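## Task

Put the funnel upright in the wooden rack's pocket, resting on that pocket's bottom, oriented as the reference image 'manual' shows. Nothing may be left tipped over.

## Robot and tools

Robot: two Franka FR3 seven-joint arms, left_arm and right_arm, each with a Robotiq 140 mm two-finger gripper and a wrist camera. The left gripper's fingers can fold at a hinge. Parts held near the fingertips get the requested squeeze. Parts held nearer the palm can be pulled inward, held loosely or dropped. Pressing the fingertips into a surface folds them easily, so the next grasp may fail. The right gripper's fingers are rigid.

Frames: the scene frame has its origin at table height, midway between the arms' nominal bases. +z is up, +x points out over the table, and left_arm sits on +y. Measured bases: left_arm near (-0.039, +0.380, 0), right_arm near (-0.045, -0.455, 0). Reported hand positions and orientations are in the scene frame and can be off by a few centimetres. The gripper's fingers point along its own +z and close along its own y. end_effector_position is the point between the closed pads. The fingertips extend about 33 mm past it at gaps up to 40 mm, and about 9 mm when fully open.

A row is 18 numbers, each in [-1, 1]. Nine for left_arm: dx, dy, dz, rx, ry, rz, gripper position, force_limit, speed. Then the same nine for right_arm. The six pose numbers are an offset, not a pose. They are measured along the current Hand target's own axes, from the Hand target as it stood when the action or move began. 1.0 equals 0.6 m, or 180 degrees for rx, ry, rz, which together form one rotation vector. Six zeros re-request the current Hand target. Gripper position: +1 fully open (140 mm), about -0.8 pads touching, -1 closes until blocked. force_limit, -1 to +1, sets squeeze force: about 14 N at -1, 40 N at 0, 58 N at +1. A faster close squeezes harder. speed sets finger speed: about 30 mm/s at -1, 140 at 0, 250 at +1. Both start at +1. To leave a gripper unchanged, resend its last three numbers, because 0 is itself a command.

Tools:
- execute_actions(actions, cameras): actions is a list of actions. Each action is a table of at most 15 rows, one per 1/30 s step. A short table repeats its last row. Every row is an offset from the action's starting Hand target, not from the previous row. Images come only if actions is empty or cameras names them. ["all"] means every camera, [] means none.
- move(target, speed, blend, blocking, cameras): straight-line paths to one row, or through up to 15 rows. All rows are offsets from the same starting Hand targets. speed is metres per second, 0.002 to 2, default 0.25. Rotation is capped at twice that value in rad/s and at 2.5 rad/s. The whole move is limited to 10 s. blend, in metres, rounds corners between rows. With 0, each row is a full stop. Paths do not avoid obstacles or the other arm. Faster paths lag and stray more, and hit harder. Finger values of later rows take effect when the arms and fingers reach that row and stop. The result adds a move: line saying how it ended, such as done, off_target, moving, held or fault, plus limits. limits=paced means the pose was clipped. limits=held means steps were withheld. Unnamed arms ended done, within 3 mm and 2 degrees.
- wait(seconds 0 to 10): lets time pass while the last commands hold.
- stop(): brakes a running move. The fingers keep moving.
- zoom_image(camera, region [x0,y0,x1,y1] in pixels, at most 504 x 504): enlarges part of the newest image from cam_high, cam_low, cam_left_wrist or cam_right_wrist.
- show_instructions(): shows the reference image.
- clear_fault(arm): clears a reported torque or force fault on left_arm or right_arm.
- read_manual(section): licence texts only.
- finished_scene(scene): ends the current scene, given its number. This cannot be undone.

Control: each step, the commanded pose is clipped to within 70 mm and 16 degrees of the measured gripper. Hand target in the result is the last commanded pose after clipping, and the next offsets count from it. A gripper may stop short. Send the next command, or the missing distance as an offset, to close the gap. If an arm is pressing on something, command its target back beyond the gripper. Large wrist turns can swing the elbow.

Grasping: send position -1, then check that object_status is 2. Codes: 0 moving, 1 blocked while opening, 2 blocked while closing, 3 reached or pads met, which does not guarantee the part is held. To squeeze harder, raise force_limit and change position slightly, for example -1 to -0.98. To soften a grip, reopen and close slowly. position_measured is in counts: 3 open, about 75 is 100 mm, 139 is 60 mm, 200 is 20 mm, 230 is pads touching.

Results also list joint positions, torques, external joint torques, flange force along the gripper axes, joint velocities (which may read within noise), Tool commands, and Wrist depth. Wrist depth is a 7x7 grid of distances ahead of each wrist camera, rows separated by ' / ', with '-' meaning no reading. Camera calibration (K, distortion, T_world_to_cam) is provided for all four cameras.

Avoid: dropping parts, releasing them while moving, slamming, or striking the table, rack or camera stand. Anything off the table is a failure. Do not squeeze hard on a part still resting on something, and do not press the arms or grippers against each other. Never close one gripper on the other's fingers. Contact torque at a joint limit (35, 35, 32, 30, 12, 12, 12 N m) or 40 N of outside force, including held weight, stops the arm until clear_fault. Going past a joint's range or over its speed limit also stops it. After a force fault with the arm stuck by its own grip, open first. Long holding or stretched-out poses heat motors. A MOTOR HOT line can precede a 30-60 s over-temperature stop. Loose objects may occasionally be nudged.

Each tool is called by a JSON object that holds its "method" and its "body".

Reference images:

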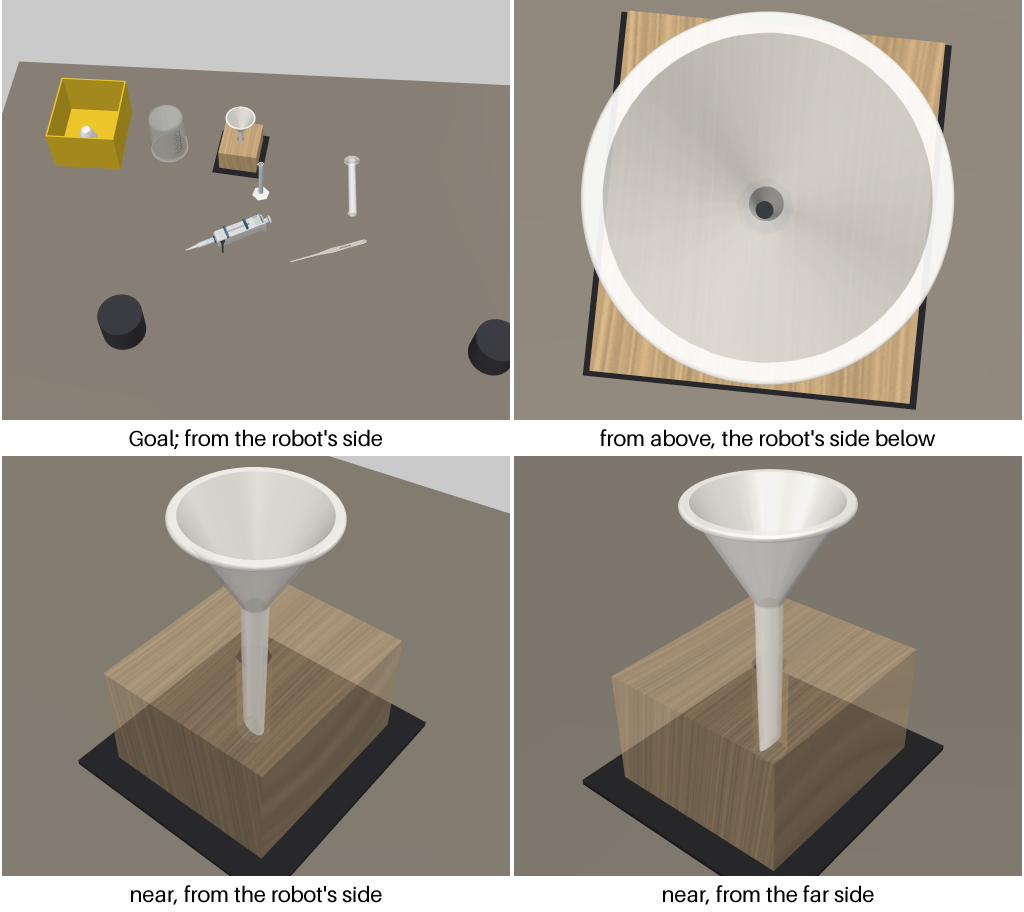

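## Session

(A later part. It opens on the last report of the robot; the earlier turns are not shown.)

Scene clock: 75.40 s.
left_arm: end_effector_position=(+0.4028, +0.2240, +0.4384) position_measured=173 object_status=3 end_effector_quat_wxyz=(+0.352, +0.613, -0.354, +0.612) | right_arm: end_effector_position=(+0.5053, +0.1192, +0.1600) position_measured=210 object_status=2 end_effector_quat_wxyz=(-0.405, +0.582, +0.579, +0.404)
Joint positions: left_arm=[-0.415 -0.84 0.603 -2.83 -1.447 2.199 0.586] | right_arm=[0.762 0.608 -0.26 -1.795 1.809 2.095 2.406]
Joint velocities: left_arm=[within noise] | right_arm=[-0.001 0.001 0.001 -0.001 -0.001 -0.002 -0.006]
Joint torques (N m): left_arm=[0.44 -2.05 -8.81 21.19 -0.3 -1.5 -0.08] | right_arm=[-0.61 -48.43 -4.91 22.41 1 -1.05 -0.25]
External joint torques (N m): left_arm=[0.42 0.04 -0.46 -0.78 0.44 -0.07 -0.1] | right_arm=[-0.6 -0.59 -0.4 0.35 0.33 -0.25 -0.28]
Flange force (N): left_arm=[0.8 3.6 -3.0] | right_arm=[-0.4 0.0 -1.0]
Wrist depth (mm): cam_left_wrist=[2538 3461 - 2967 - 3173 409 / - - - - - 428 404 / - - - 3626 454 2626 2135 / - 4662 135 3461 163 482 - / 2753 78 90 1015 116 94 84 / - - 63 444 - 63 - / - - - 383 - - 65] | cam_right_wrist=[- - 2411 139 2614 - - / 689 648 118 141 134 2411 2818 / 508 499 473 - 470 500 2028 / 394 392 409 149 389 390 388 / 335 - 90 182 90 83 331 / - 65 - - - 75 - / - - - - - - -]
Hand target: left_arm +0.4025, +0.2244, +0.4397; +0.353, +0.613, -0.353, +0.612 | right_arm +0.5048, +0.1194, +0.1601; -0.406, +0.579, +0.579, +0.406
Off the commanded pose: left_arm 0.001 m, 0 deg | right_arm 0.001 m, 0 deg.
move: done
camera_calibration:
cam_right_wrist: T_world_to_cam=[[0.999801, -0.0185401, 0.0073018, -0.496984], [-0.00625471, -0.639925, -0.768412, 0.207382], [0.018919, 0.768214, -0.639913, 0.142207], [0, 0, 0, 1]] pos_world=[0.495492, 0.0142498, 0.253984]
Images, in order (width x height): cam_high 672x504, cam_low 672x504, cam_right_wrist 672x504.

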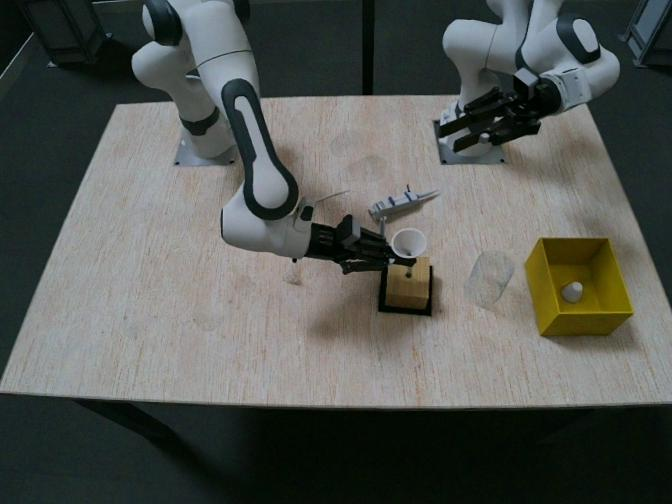

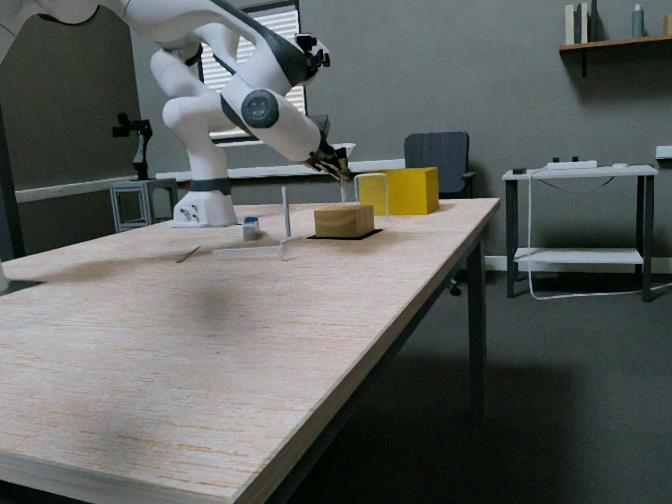

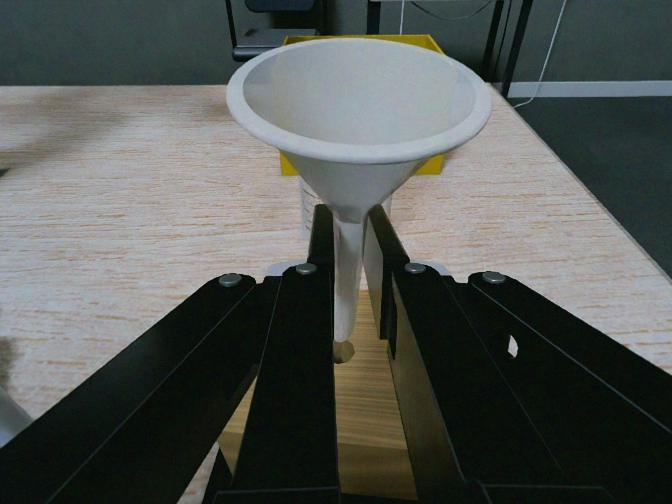

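{"method": "move", "body": {"target": [0,0,0,0,0,0,-0.35,-0.1,-0.6,-0.0262,-0.002,0.006,0,0,0,-1,-0.3,-1], "speed": 0.04, "cameras": ["cam_high","cam_low","cam_right_wrist"]}}

{"method": "zoom_image", "body": {"camera": "cam_right_wrist", "region": [300, 290, 400, 390]}}

{"method": "zoom_image", "body": {"camera": "cam_low", "region": [310, 150, 380, 220]}}

{"method": "zoom_image", "body": {"camera": "cam_high", "region": [380, 210, 440, 300]}}

Scene clock: 78.47 s.
left_arm: end_effector_position=(+0.4028, +0.2240, +0.4384) position_measured=173 object_status=3 end_effector_quat_wxyz=(+0.352, +0.613, -0.354, +0.612) | right_arm: end_effector_position=(+0.5040, +0.1172, +0.1439) position_measured=210 object_status=2 end_effector_quat_wxyz=(-0.405, +0.582, +0.579, +0.403)
Joint positions: left_arm=[-0.415 -0.84 0.603 -2.83 -1.447 2.199 0.586] | right_arm=[0.754 0.633 -0.254 -1.795 1.824 2.089 2.378]
Joint velocities: left_arm=[within noise] | right_arm=[0 0 0.001 0 0 0 -0.005]
Joint torques (N m): left_arm=[0.44 -2.06 -8.8 21.13 -0.31 -1.5 -0.06] | right_arm=[-0.66 -48.66 -4.84 22.24 1 -1.1 -0.36]
External joint torques (N m): left_arm=[0.4 0.08 -0.47 -0.86 0.42 -0.08 -0.09] | right_arm=[-0.75 -0.66 -0.4 0.61 0.34 -0.24 -0.38]
Flange force (N): left_arm=[0.6 3.6 -2.8] | right_arm=[-0.5 0.6 -0.7]
Wrist depth (mm): cam_left_wrist=[2720 - - 3264 2626 - 413 / 2626 3461 - 3570 - 429 401 / 3745 3745 3872 3461 462 2786 2355 / 2656 3264 3939 3461 162 2892 - / - 78 90 1011 116 94 936 / - - 63 479 - 63 - / - - - 393 - - 65] | cam_right_wrist=[- - 2411 1854 - - - / 650 653 124 139 121 689 2746 / 471 469 445 109 447 462 1955 / 369 369 383 146 363 363 363 / 315 - 90 - 90 83 311 / - 65 - - - 75 - / - - - - - - -]
Hand target: left_arm +0.4025, +0.2244, +0.4397; +0.353, +0.613, -0.353, +0.612 | right_arm +0.5036, +0.1174, +0.1441; -0.406, +0.579, +0.579, +0.406
Off the commanded pose: left_arm 0.001 m, 0 deg | right_arm 0.001 m, 0 deg.
move: done
camera_calibration:
cam_right_wrist: T_world_to_cam=[[0.999805, -0.0184526, 0.0070984, -0.495559], [-0.00635763, -0.640032, -0.768322, 0.193689], [0.0187207, 0.768127, -0.640024, 0.133668], [0, 0, 0, 1]] pos_world=[0.494191, 0.0121495, 0.237884]
Images, in order (width x height): cam_high 672x504, cam_low 672x504, cam_right_wrist 672x504.

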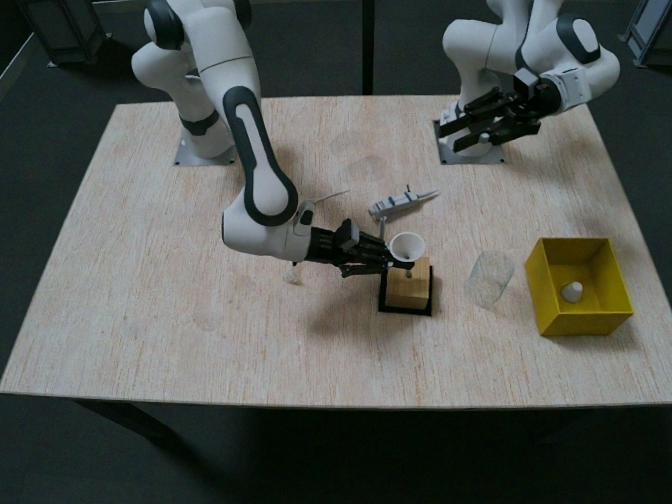

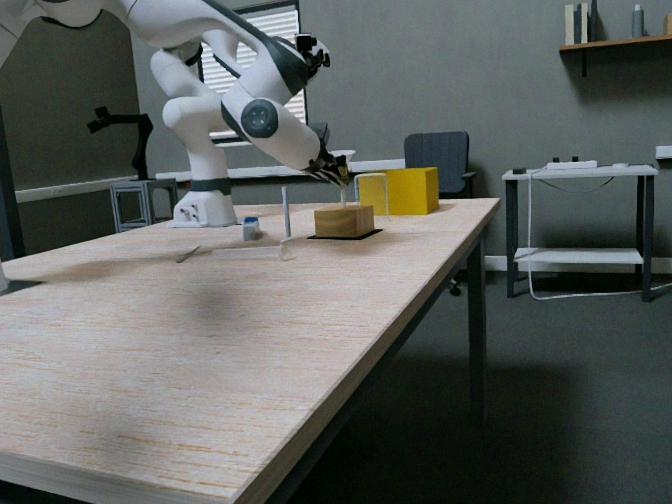

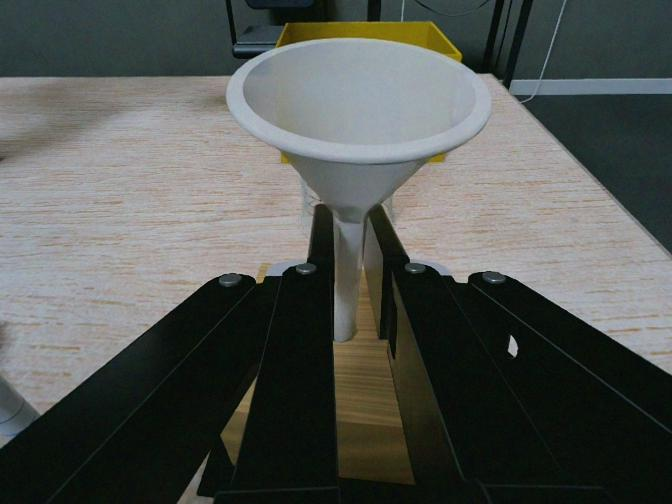

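Scaled by 5.040 from the camera's 672x504 image, which has a finer 960x720 frame.

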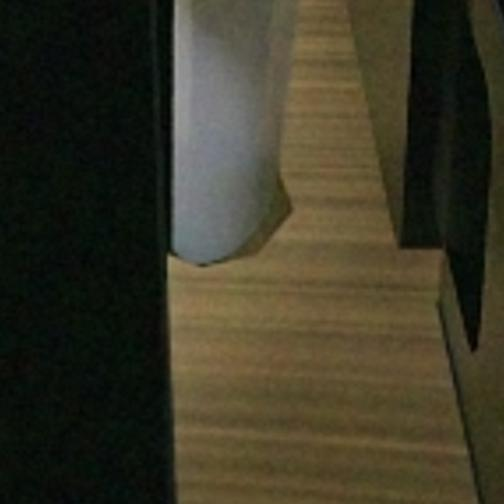

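Scaled by 7.200 from the camera's 672x504 image, which has a finer 960x720 frame.

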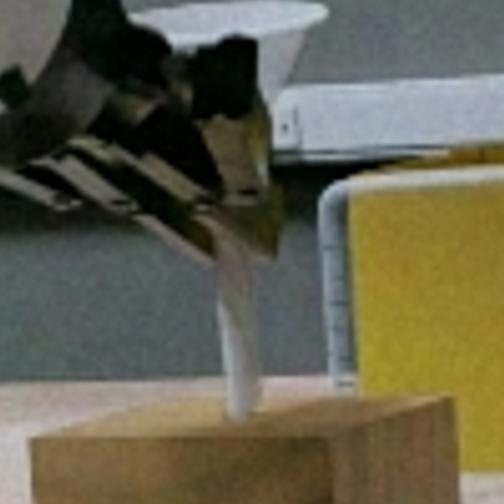

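Scaled by 5.600 from the camera's 672x504 image, which has a finer 960x720 frame.

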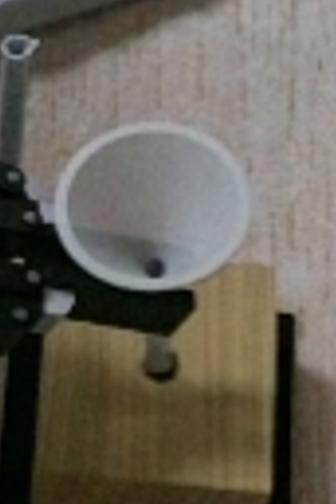

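{"method": "move", "body": {"target": [0,0,0,0,0,0,-0.35,-0.1,-0.6,-0.034,-0.0008,0.0142,0,0,0,-1,-0.3,-1], "speed": 0.05, "cameras": ["cam_high","cam_low","cam_right_wrist"]}}

{"method": "zoom_image", "body": {"camera": "cam_right_wrist", "region": [280, 190, 430, 340]}}

{"method": "zoom_image", "body": {"camera": "cam_low", "region": [310, 150, 380, 220]}}

{"method": "zoom_image", "body": {"camera": "cam_high", "region": [380, 210, 440, 300]}}

Scene clock: 80.10 s.
left_arm: end_effector_position=(+0.4028, +0.2240, +0.4384) position_measured=173 object_status=3 end_effector_quat_wxyz=(+0.352, +0.613, -0.354, +0.612) | right_arm: end_effector_position=(+0.5027, +0.1179, +0.1209) position_measured=210 object_status=2 end_effector_quat_wxyz=(-0.405, +0.582, +0.579, +0.403)
Joint positions: left_arm=[-0.415 -0.84 0.603 -2.83 -1.447 2.199 0.586] | right_arm=[0.747 0.677 -0.244 -1.782 1.847 2.083 2.347]
Joint velocities: left_arm=[within noise] | right_arm=[0.001 0 -0.001 0.001 0 -0.001 -0.007]
Joint torques (N m): left_arm=[0.47 -2.02 -8.85 21.13 -0.3 -1.52 -0.1] | right_arm=[-0.75 -49.2 -5.01 22.19 1 -1.14 -0.25]
External joint torques (N m): left_arm=[0.46 0.02 -0.53 -0.75 0.43 -0.1 -0.13] | right_arm=[-0.62 -0.25 -0.29 0.83 0.34 -0.24 -0.28]
Flange force (N): left_arm=[1.0 3.8 -3.1] | right_arm=[-0.8 2.3 0.7]
Wrist depth (mm): cam_left_wrist=[2786 2967 - - - 2176 2240 / 2626 - - 2820 2892 446 400 / 3360 - - 3410 477 445 435 / 2892 3461 135 3626 163 486 - / 2688 79 90 1011 116 94 1002 / - - 63 684 - 63 - / - - - 432 - - 65] | cam_right_wrist=[- - - - 136 2465 - / 593 590 118 139 121 574 2712 / 427 424 400 113 397 416 466 / 330 332 344 149 314 329 325 / 284 - 90 - 90 84 277 / - 65 - - - 75 - / - - - - - - -]
Hand target: left_arm +0.4025, +0.2244, +0.4397; +0.353, +0.613, -0.353, +0.612 | right_arm +0.5031, +0.1185, +0.1220; -0.406, +0.579, +0.579, +0.406
Off the commanded pose: left_arm 0.001 m, 0 deg | right_arm 0.001 m, 0 deg.
move: done
camera_calibration:
cam_right_wrist: T_world_to_cam=[[0.999822, -0.0181561, 0.00515178, -0.493873], [-0.00767932, -0.640727, -0.76773, 0.177134], [0.0172399, 0.767554, -0.640752, 0.119314], [0, 0, 0, 1]] pos_world=[0.493088, 0.0129479, 0.214986]
Images, in order (width x height): cam_high 672x504, cam_low 672x504, cam_right_wrist 672x504.

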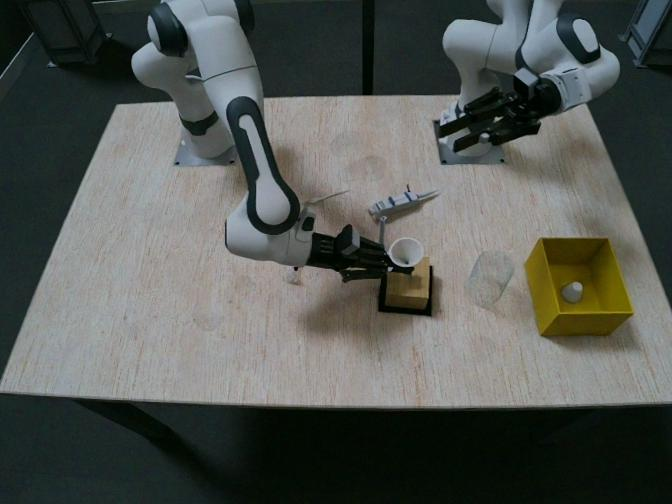

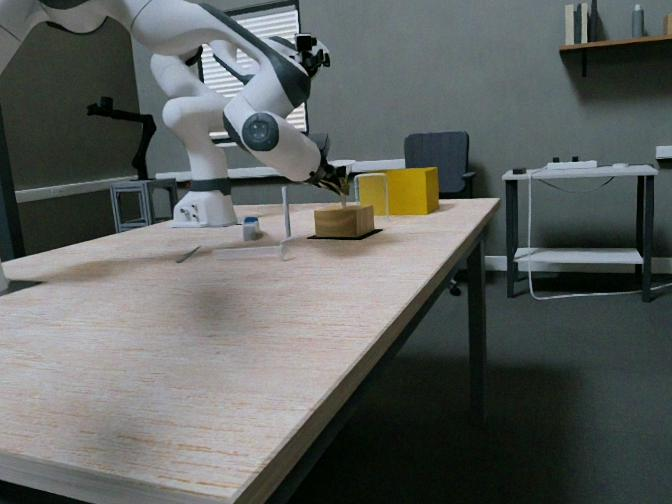

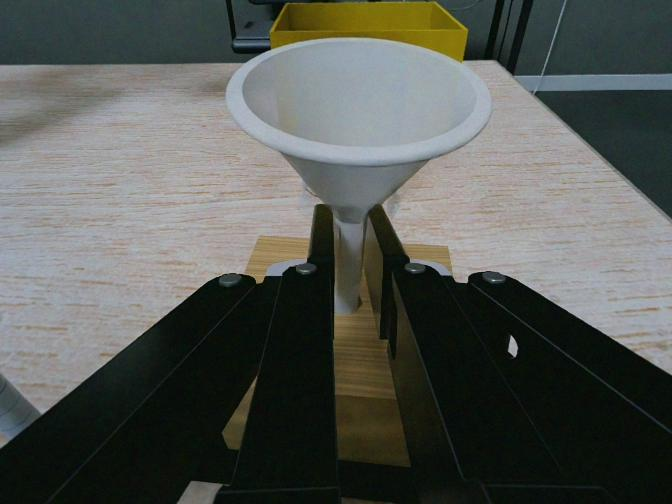

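Scaled by 3.360 from the camera's 672x504 image, which has a finer 960x720 frame.

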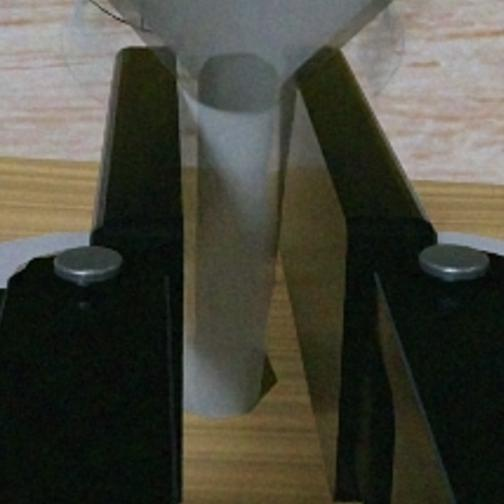

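Scaled by 7.200 from the camera's 672x504 image, which has a finer 960x720 frame.

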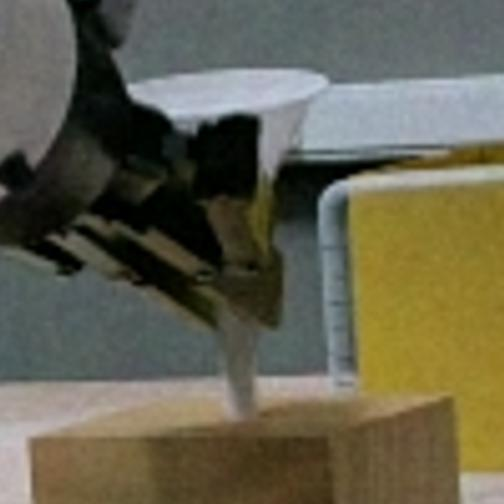

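Scaled by 5.600 from the camera's 672x504 image, which has a finer 960x720 frame.

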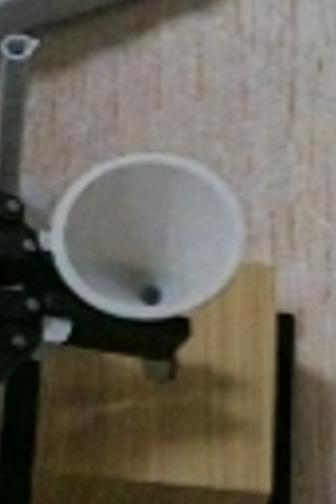

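{"method": "move", "body": {"target": [0,0,0,0,0,0,-0.35,-0.1,-0.6,-0.0282,0,0.0103,0,0,0,-1,-0.3,-1], "speed": 0.04, "cameras": ["cam_low","cam_right_wrist"]}}

{"method": "zoom_image", "body": {"camera": "cam_low", "region": [310, 150, 380, 220]}}

{"method": "zoom_image", "body": {"camera": "cam_right_wrist", "region": [280, 190, 430, 340]}}

Scene clock: 81.43 s.
left_arm: end_effector_position=(+0.4028, +0.2240, +0.4384) position_measured=173 object_status=3 end_effector_quat_wxyz=(+0.352, +0.613, -0.354, +0.612) | right_arm: end_effector_position=(+0.5017, +0.1194, +0.1045) position_measured=210 object_status=2 end_effector_quat_wxyz=(-0.407, +0.581, +0.579, +0.403)
Joint positions: left_arm=[-0.415 -0.84 0.603 -2.83 -1.447 2.199 0.586] | right_arm=[0.741 0.712 -0.237 -1.767 1.864 2.075 2.322]
Joint velocities: left_arm=[within noise] | right_arm=[0 0 0 0.001 -0.001 0.001 -0.008]
Joint torques (N m): left_arm=[0.49 -2.08 -8.83 21.1 -0.32 -1.5 -0.05] | right_arm=[-1.18 -49 -5.64 21.62 0.94 -0.92 -0.27]
External joint torques (N m): left_arm=[0.53 -0.01 -0.44 -0.78 0.41 -0.06 -0.08] | right_arm=[-1.22 0.38 -1.03 0.64 0.3 0.05 -0.3]
Flange force (N): left_arm=[0.8 3.9 -3.2] | right_arm=[-1.9 3.5 0.8]
Wrist depth (mm): cam_left_wrist=[2538 - - 3173 - 3360 419 / 2753 3173 - 3130 - 440 400 / 2892 3410 - 4008 475 437 418 / 4154 3745 3745 3685 162 3173 2688 / 2820 78 90 1020 116 94 84 / - - 63 725 - 63 - / - - - 440 - - 65] | cam_right_wrist=[2712 - 1823 - 135 - - / 552 540 116 139 - 525 2678 / 396 396 370 110 365 383 383 / 308 306 306 124 211 304 303 / 261 - 90 160 90 83 256 / - 65 - - - 75 - / - - - - - - -]
Hand target: left_arm +0.4025, +0.2244, +0.4397; +0.353, +0.613, -0.353, +0.612 | right_arm +0.5031, +0.1185, +0.1040; -0.406, +0.579, +0.579, +0.406
Off the commanded pose: left_arm 0.001 m, 0 deg | right_arm 0.002 m, 0 deg.
move: done
camera_calibration:
cam_right_wrist: T_world_to_cam=[[0.999866, -0.0154931, 0.00530756, -0.493151], [-0.00580686, -0.638422, -0.769665, 0.164508], [0.0153129, 0.769531, -0.638426, 0.108168], [0, 0, 0, 1]] pos_world=[0.492384, 0.0141467, 0.198291]
Images, in order (width x height): cam_low 672x504, cam_right_wrist 672x504.

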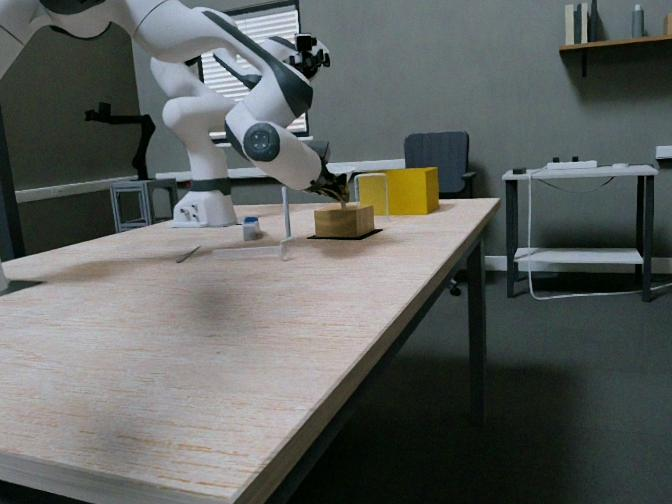

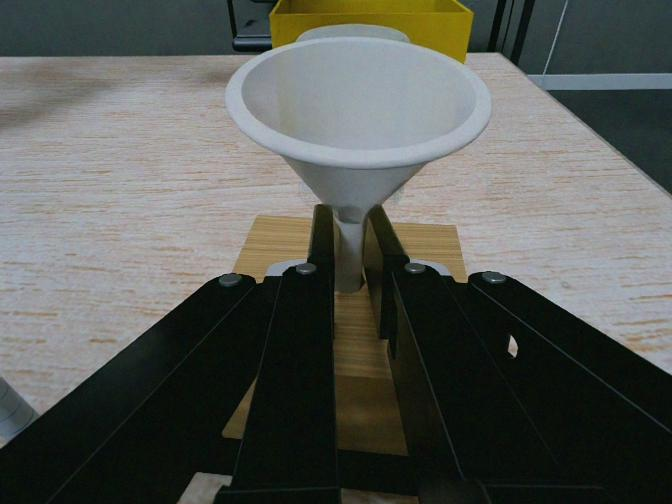

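Scaled by 7.200 from the camera's 672x504 image, which has a finer 960x720 frame.

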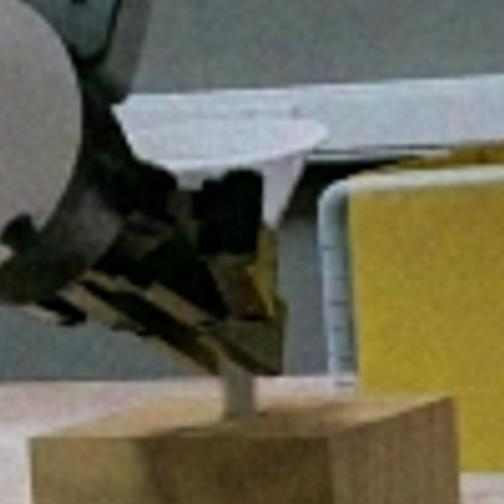

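Scaled by 3.360 from the camera's 672x504 image, which has a finer 960x720 frame.

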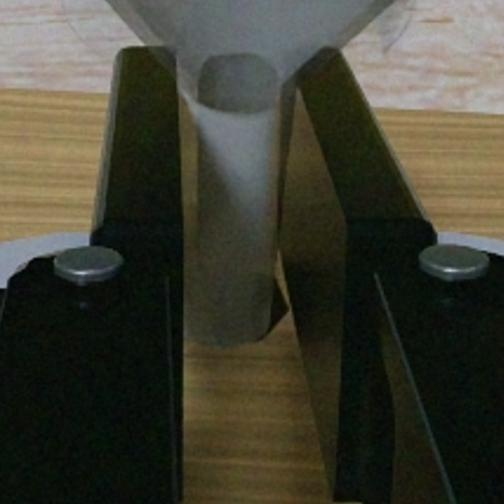

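{"method": "move", "body": {"target": [0,0,0,0,0,0,-0.35,-0.1,-0.6,-0.0074,-0.0025,0.0041,0,0,0,-1,-0.3,-1], "speed": 0.03, "cameras": []}}

Scene clock: 82.60 s.
left_arm: end_effector_position=(+0.4028, +0.2240, +0.4384) position_measured=173 object_status=3 end_effector_quat_wxyz=(+0.352, +0.613, -0.354, +0.612) | right_arm: end_effector_position=(+0.5013, +0.1202, +0.1011) position_measured=210 object_status=2 end_effector_quat_wxyz=(-0.406, +0.580, +0.579, +0.404)
Joint positions: left_arm=[-0.415 -0.84 0.603 -2.83 -1.447 2.199 0.586] | right_arm=[0.741 0.719 -0.235 -1.765 1.871 2.075 2.313]
Joint velocities: left_arm=[within noise] | right_arm=[0 0 0 0 0.002 -0.001 -0.006]
Joint torques (N m): left_arm=[0.45 -2.08 -8.82 21.08 -0.3 -1.51 -0.09] | right_arm=[-0.79 -48.13 -5.38 20.89 0.67 -0.86 -0.29]
External joint torques (N m): left_arm=[0.36 0.05 -0.55 -0.86 0.44 -0.1 -0.12] | right_arm=[-0.64 1.08 -0.66 0.13 0.02 0.09 -0.32]
Flange force (N): left_arm=[0.8 3.9 -2.9] | right_arm=[-2.4 2.9 1.4]
Wrist depth (mm): cam_left_wrist=[2820 2753 3939 - - - - / 3626 3685 - - - 444 399 / - 3939 4231 - 3087 450 418 / - 3872 135 3626 162 507 2929 / 2753 79 90 1006 116 94 84 / - - 63 723 - 63 - / - - - 443 - - 65] | cam_right_wrist=[709 2712 2308 - 137 2170 - / 540 537 110 143 130 527 2678 / 385 383 364 112 362 379 378 / 303 302 299 149 196 298 300 / 258 - 90 157 90 83 254 / - 65 - - - 75 - / - - - - - - -]
Hand target: left_arm +0.4025, +0.2244, +0.4397; +0.353, +0.613, -0.353, +0.612 | right_arm +0.5016, +0.1193, +0.0990; -0.406, +0.579, +0.579, +0.406
Off the commanded pose: left_arm 0.001 m, 0 deg | right_arm 0.002 m, 0 deg.
move: done
No camera images: "cameras" was empty.

{"method": "wait", "body": {"seconds": 0.1, "cameras": ["cam_high","cam_low","cam_right_wrist"]}}

{"method": "zoom_image", "body": {"camera": "cam_low", "region": [310, 150, 380, 220]}}

{"method": "zoom_image", "body": {"camera": "cam_right_wrist", "region": [290, 190, 410, 310]}}

{"method": "zoom_image", "body": {"camera": "cam_high", "region": [380, 210, 440, 300]}}

Scene clock: 82.87 s.
left_arm: end_effector_position=(+0.4028, +0.2240, +0.4384) position_measured=173 object_status=3 end_effector_quat_wxyz=(+0.352, +0.613, -0.354, +0.612) | right_arm: end_effector_position=(+0.5013, +0.1203, +0.1010) position_measured=210 object_status=2 end_effector_quat_wxyz=(-0.406, +0.580, +0.579, +0.405)
Joint positions: left_arm=[-0.415 -0.84 0.603 -2.83 -1.447 2.199 0.586] | right_arm=[0.741 0.719 -0.235 -1.765 1.872 2.075 2.312]
Joint torques (N m): left_arm=[0.49 -2.01 -8.8 21.14 -0.29 -1.5 -0.05] | right_arm=[-0.76 -48.32 -5.43 20.95 0.72 -0.87 -0.28]
External joint torques (N m): left_arm=[0.44 0.15 -0.47 -0.86 0.45 -0.08 -0.08] | right_arm=[-0.69 1.07 -0.76 0.09 0.08 0.1 -0.31]
Flange force (N): left_arm=[0.5 3.4 -2.9] | right_arm=[-2.4 2.7 1.2]
Wrist depth (mm): cam_left_wrist=[2820 - - - - - 2135 / - - - - 3130 448 400 / 2720 - - - 496 439 412 / 2457 3570 134 3360 162 2511 - / 2040 78 90 1020 116 94 989 / - - 63 725 - 63 - / - - - 444 - - 65] | cam_right_wrist=[- - - 139 394 2260 - / 538 537 119 141 134 527 2678 / 386 385 362 112 361 382 379 / 301 300 302 139 196 298 297 / 256 - 90 - 90 84 255 / - 65 - - - 75 - / - - - - - - -]
Hand target: left_arm +0.4025, +0.2244, +0.4397; +0.353, +0.613, -0.353, +0.612 | right_arm +0.5016, +0.1193, +0.0990; -0.406, +0.579, +0.579, +0.406
Tool commands: left_gripper/position=-0.35 left_gripper/force_limit=-0.1 left_gripper/speed=-0.6 right_gripper/position=-1.0 right_gripper/force_limit=-0.3 right_gripper/speed=-1.0
Off the commanded pose: left_arm 0.001 m, 0 deg | right_arm 0.002 m, 0 deg.
wait: 0.10 s; at rest from the start
camera_calibration:
cam_right_wrist: T_world_to_cam=[[0.999838, -0.0159591, 0.00828993, -0.492885], [-0.00377424, -0.636912, -0.770927, 0.161327], [0.0175833, 0.770771, -0.636869, 0.103838], [0, 0, 0, 1]] pos_world=[0.491589, 0.0148499, 0.194588]
Images, in order (width x height): cam_high 672x504, cam_low 672x504, cam_right_wrist 672x504.

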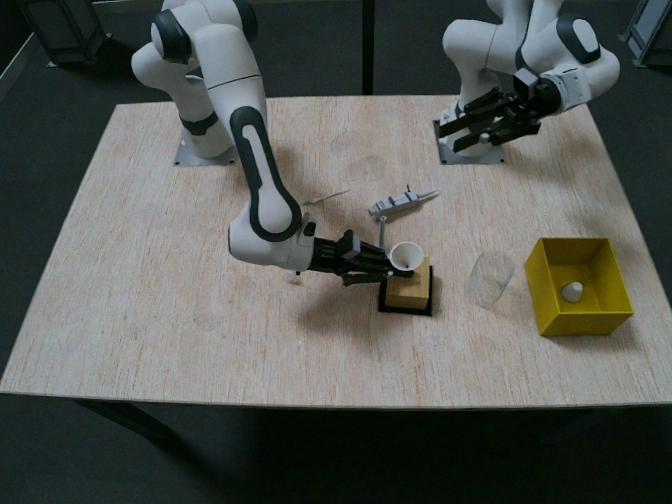

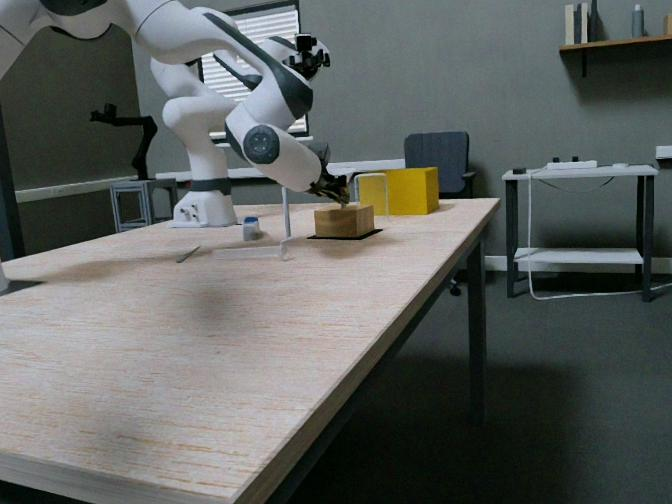

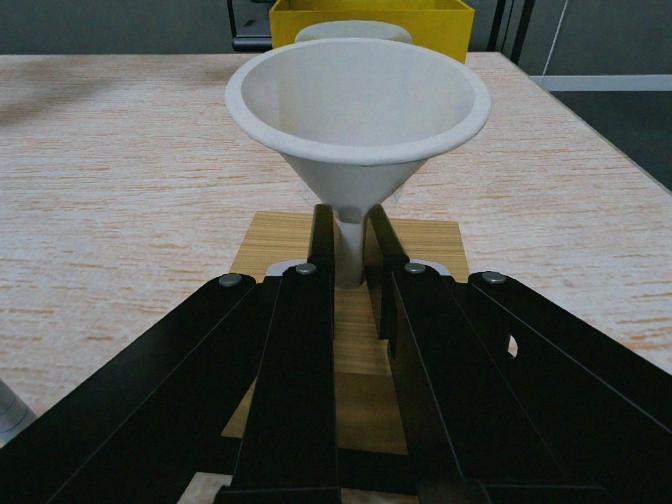

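Scaled by 7.200 from the camera's 672x504 image, which has a finer 960x720 frame.

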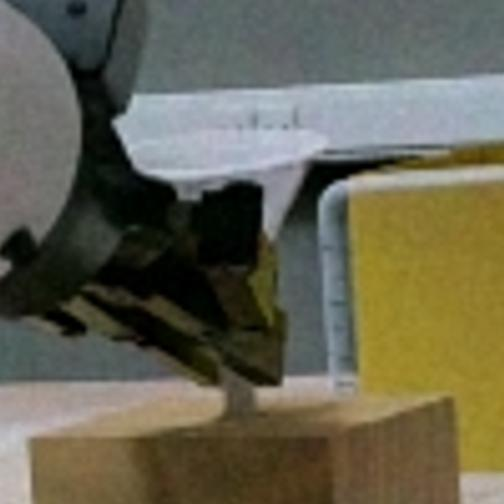

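Scaled by 4.200 from the camera's 672x504 image, which has a finer 960x720 frame.

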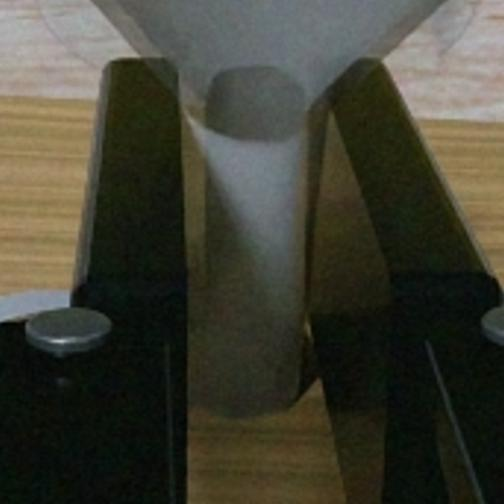

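Scaled by 5.600 from the camera's 672x504 image, which has a finer 960x720 frame.

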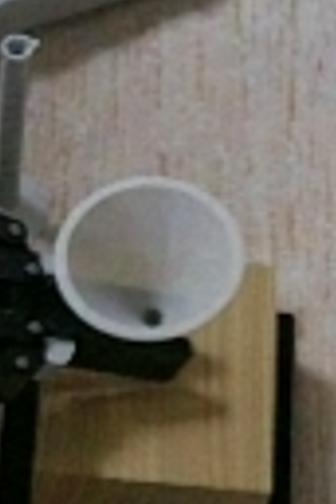

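{"method": "move", "body": {"target": [0,0,0,0,0,0,-0.35,-0.1,-0.6,0.0009,-0.001,0.0024,0,0,0,-1,-0.3,-1], "speed": 0.02, "cameras": []}}

Scene clock: 85.87 s.
left_arm: end_effector_position=(+0.4028, +0.2240, +0.4384) position_measured=173 object_status=3 end_effector_quat_wxyz=(+0.352, +0.613, -0.354, +0.612) | right_arm: end_effector_position=(+0.5012, +0.1205, +0.1005) position_measured=210 object_status=2 end_effector_quat_wxyz=(-0.406, +0.580, +0.579, +0.405)
Joint positions: left_arm=[-0.415 -0.84 0.603 -2.83 -1.447 2.199 0.586] | right_arm=[0.741 0.721 -0.235 -1.764 1.873 2.075 2.312]
Joint torques (N m): left_arm=[0.56 -2.06 -8.83 21.14 -0.3 -1.5 -0.06] | right_arm=[-0.27 -48.81 -4.99 21.32 0.78 -0.91 -0.28]
External joint torques (N m): left_arm=[0.57 0.01 -0.45 -0.82 0.43 -0.06 -0.09] | right_arm=[-0.43 0.7 -0.48 0.41 0.14 0.08 -0.31]
Flange force (N): left_arm=[0.8 4.0 -3.4] | right_arm=[-1.8 2.7 1.7]
Wrist depth (mm): cam_left_wrist=[2720 3360 4311 2538 - - - / 3046 3939 - - - 2596 397 / 3570 3570 4311 3626 490 454 411 / - 4008 4008 3410 163 2892 - / 2967 79 90 1002 116 94 84 / - - 63 723 - 63 - / - - - 446 - - 65] | cam_right_wrist=[2552 2855 2237 138 138 1682 2932 / 532 532 119 142 130 523 2614 / 385 385 365 112 363 384 380 / 300 300 300 149 188 299 298 / 256 - 90 161 90 83 253 / - 65 - - - 75 - / - - - - - - -]
Hand target: left_arm +0.4025, +0.2244, +0.4397; +0.353, +0.613, -0.353, +0.612 | right_arm +0.5010, +0.1208, +0.0990; -0.406, +0.579, +0.579, +0.406
Off the commanded pose: left_arm 0.001 m, 0 deg | right_arm 0.002 m, 0 deg.
move: done
No camera images: "cameras" was empty.

{"method": "move", "body": {"target": [0,0,0,0,0,0,-0.35,-0.1,-0.6,-0.0047,0,0.0017,0,0,0,-1,-0.3,-1], "speed": 0.02, "cameras": []}}

Scene clock: 86.67 s.
left_arm: end_effector_position=(+0.4028, +0.2240, +0.4384) position_measured=173 object_status=3 end_effector_quat_wxyz=(+0.352, +0.613, -0.354, +0.612) | right_arm: end_effector_position=(+0.5011, +0.1211, +0.0979) position_measured=210 object_status=2 end_effector_quat_wxyz=(-0.406, +0.580, +0.578, +0.405)
Joint positions: left_arm=[-0.415 -0.84 0.603 -2.83 -1.447 2.199 0.586] | right_arm=[0.741 0.727 -0.234 -1.761 1.876 2.075 2.309]
Joint torques (N m): left_arm=[0.46 -2 -8.82 21.17 -0.3 -1.51 -0.06] | right_arm=[-0.41 -48.44 -5.2 21.13 0.69 -0.81 -0.36]
External joint torques (N m): left_arm=[0.51 0.02 -0.44 -0.73 0.43 -0.07 -0.09] | right_arm=[-0.4 0.87 -0.57 0.42 0.06 0.17 -0.39]
Flange force (N): left_arm=[0.8 3.6 -3.2] | right_arm=[-2.1 3.0 2.0]
Wrist depth (mm): cam_left_wrist=[2626 - 4760 - - - - / - 3461 - - - 2626 406 / 2688 4080 4154 3570 502 451 412 / 3046 3685 135 3360 162 2856 3173 / 2197 79 90 1020 116 94 985 / - - 63 721 - 63 - / - - - 451 - - 65] | cam_right_wrist=[3013 716 - - 133 1722 - / 525 530 116 141 125 517 2712 / 379 381 360 110 354 373 374 / 297 295 210 151 184 295 294 / 253 - 90 - 90 83 250 / - - - - - 75 - / - - - - - - -]
Hand target: left_arm +0.4025, +0.2244, +0.4397; +0.353, +0.613, -0.353, +0.612 | right_arm +0.5010, +0.1208, +0.0960; -0.406, +0.579, +0.579, +0.406
Off the commanded pose: left_arm 0.001 m, 0 deg | right_arm 0.002 m, 0 deg.
move: done
No camera images: "cameras" was empty.

{"method": "move", "body": {"target": [0,0,0,0,0,0,-0.35,-0.1,-0.6,-0.0043,0.0003,0.0025,0,0,0,-1,-0.3,-1], "speed": 0.02, "cameras": ["cam_low","cam_right_wrist"]}}

{"method": "zoom_image", "body": {"camera": "cam_low", "region": [310, 150, 380, 220]}}

{"method": "zoom_image", "body": {"camera": "cam_right_wrist", "region": [290, 190, 410, 310]}}

Scene clock: 87.63 s.
left_arm: end_effector_position=(+0.4028, +0.2240, +0.4384) position_measured=173 object_status=3 end_effector_quat_wxyz=(+0.352, +0.613, -0.354, +0.612) | right_arm: end_effector_position=(+0.5011, +0.1217, +0.0947) position_measured=210 object_status=2 end_effector_quat_wxyz=(-0.406, +0.580, +0.579, +0.404)
Joint positions: left_arm=[-0.415 -0.84 0.603 -2.83 -1.447 2.199 0.586] | right_arm=[0.741 0.734 -0.233 -1.757 1.879 2.075 2.306]
Joint torques (N m): left_arm=[0.49 -2.03 -8.82 21.14 -0.29 -1.5 -0.08] | right_arm=[-0.46 -49.12 -5.23 20.68 0.73 -0.82 -0.32]
External joint torques (N m): left_arm=[0.51 0.11 -0.47 -0.81 0.44 -0.06 -0.11] | right_arm=[-0.38 0.51 -0.51 -0.09 0.1 0.16 -0.34]
Flange force (N): left_arm=[0.7 3.6 -3.1] | right_arm=[-1.4 0.5 0.3]
Wrist depth (mm): cam_left_wrist=[2511 3264 3939 - - 2929 - / - - 3872 - 2483 - 398 / 3872 3461 - 4080 498 452 409 / 4154 3745 135 3461 163 2786 2856 / 2786 78 90 998 116 94 985 / - - 63 721 - 63 - / - - - 451 - - 65] | cam_right_wrist=[- - 751 - 141 - - / 519 517 122 142 122 509 2746 / 373 370 351 111 350 368 366 / 293 293 196 105 124 289 289 / 249 - 90 - 90 83 245 / - 65 - 147 - 75 - / - - - - - - -]
Hand target: left_arm +0.4025, +0.2244, +0.4397; +0.353, +0.613, -0.353, +0.612 | right_arm +0.5012, +0.1213, +0.0930; -0.406, +0.579, +0.579, +0.406
Off the commanded pose: left_arm 0.001 m, 0 deg | right_arm 0.002 m, 0 deg.
move: done
camera_calibration:
cam_right_wrist: T_world_to_cam=[[0.999837, -0.0163355, 0.00769439, -0.49249], [-0.00447549, -0.637011, -0.770842, 0.157756], [0.0174935, 0.770681, -0.63698, 0.0987395], [0, 0, 0, 1]] pos_world=[0.491389, 0.0163504, 0.188289]
Images, in order (width x height): cam_low 672x504, cam_right_wrist 672x504.

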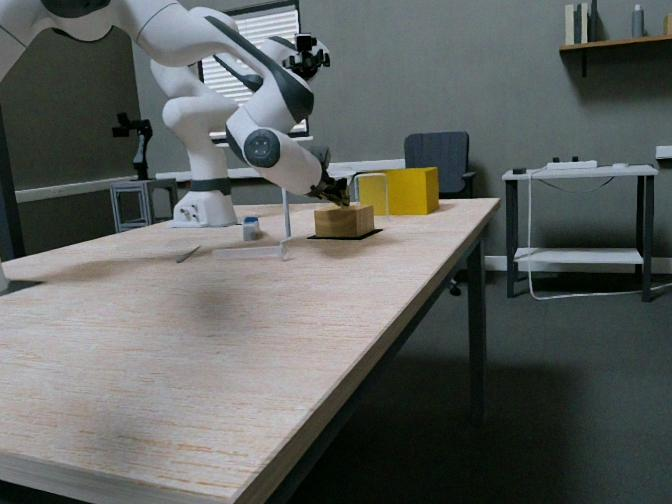

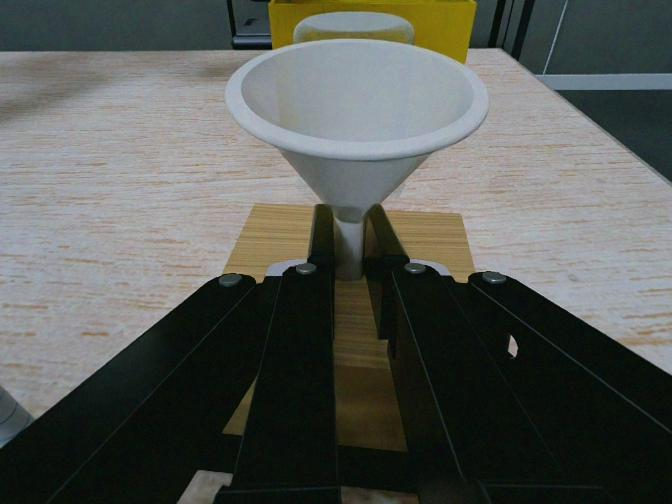

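Scaled by 7.200 from the camera's 672x504 image, which has a finer 960x720 frame.

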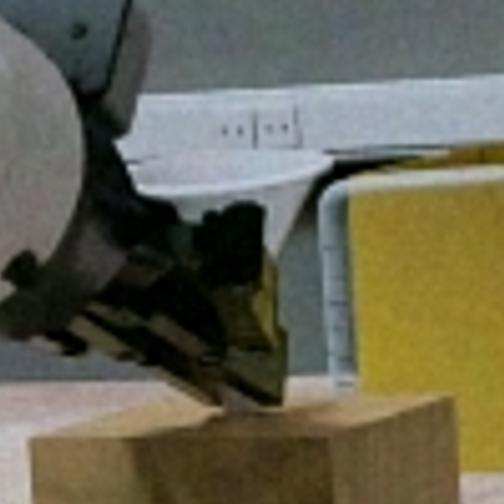

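Scaled by 4.200 from the camera's 672x504 image, which has a finer 960x720 frame.

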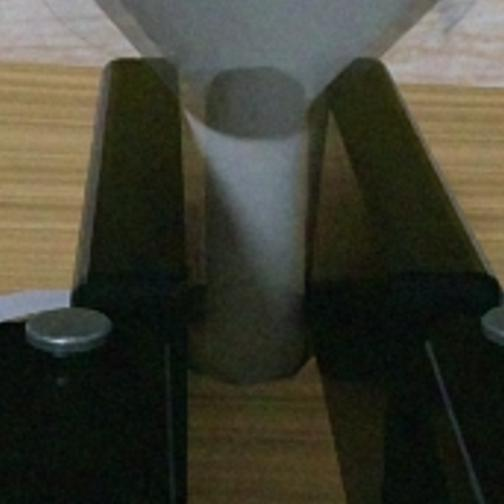

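{"method": "move", "body": {"target": [0,0,0,0,0,0,-0.35,-0.1,-0.6,-0.0028,0,0.0015,0,0,0,-1,-0.3,-1], "speed": 0.02, "cameras": ["cam_low"]}}

{"method": "zoom_image", "body": {"camera": "cam_low", "region": [310, 150, 380, 220]}}

Scene clock: 88.47 s.
left_arm: end_effector_position=(+0.4028, +0.2240, +0.4384) position_measured=173 object_status=3 end_effector_quat_wxyz=(+0.352, +0.613, -0.354, +0.612) | right_arm: end_effector_position=(+0.5012, +0.1221, +0.0932) position_measured=210 object_status=2 end_effector_quat_wxyz=(-0.406, +0.580, +0.579, +0.405)
Joint positions: left_arm=[-0.415 -0.84 0.603 -2.83 -1.447 2.199 0.586] | right_arm=[0.741 0.738 -0.232 -1.755 1.881 2.075 2.303]
Joint torques (N m): left_arm=[0.51 -2.01 -8.75 21.14 -0.3 -1.52 -0.09] | right_arm=[-0.44 -48.51 -5.24 20.94 0.74 -0.82 -0.28]
External joint torques (N m): left_arm=[0.5 0.12 -0.42 -0.85 0.43 -0.08 -0.12] | right_arm=[-0.58 1.2 -0.69 0.18 0.12 0.18 -0.31]
Flange force (N): left_arm=[0.6 3.5 -3.2] | right_arm=[-2.6 3.1 1.9]
Wrist depth (mm): cam_left_wrist=[2856 - - - - - 2355 / - - - 3130 - 2457 401 / - 3218 4080 - 487 443 412 / - 4154 4008 3808 162 - - / 2720 78 90 1011 116 94 84 / - - 63 723 - 63 - / - - - 451 - - 65] | cam_right_wrist=[743 753 753 - 135 1561 - / 513 509 121 142 130 501 2552 / 366 370 368 110 347 365 365 / 289 289 184 124 176 287 285 / 246 - 90 151 90 83 245 / - 65 - 146 - 75 - / - - - - - - -]
Hand target: left_arm +0.4025, +0.2244, +0.4397; +0.353, +0.613, -0.353, +0.612 | right_arm +0.5012, +0.1216, +0.0911; -0.406, +0.579, +0.579, +0.406
Off the commanded pose: left_arm 0.001 m, 0 deg | right_arm 0.002 m, 0 deg.
move: done
Images, in order (width x height): cam_low 672x504.

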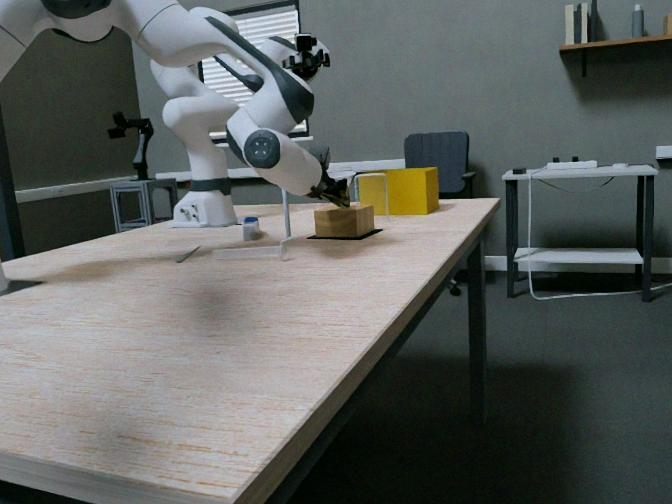

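Scaled by 7.200 from the camera's 672x504 image, which has a finer 960x720 frame.

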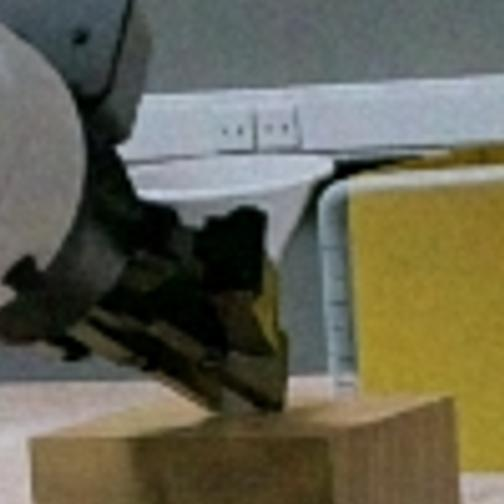

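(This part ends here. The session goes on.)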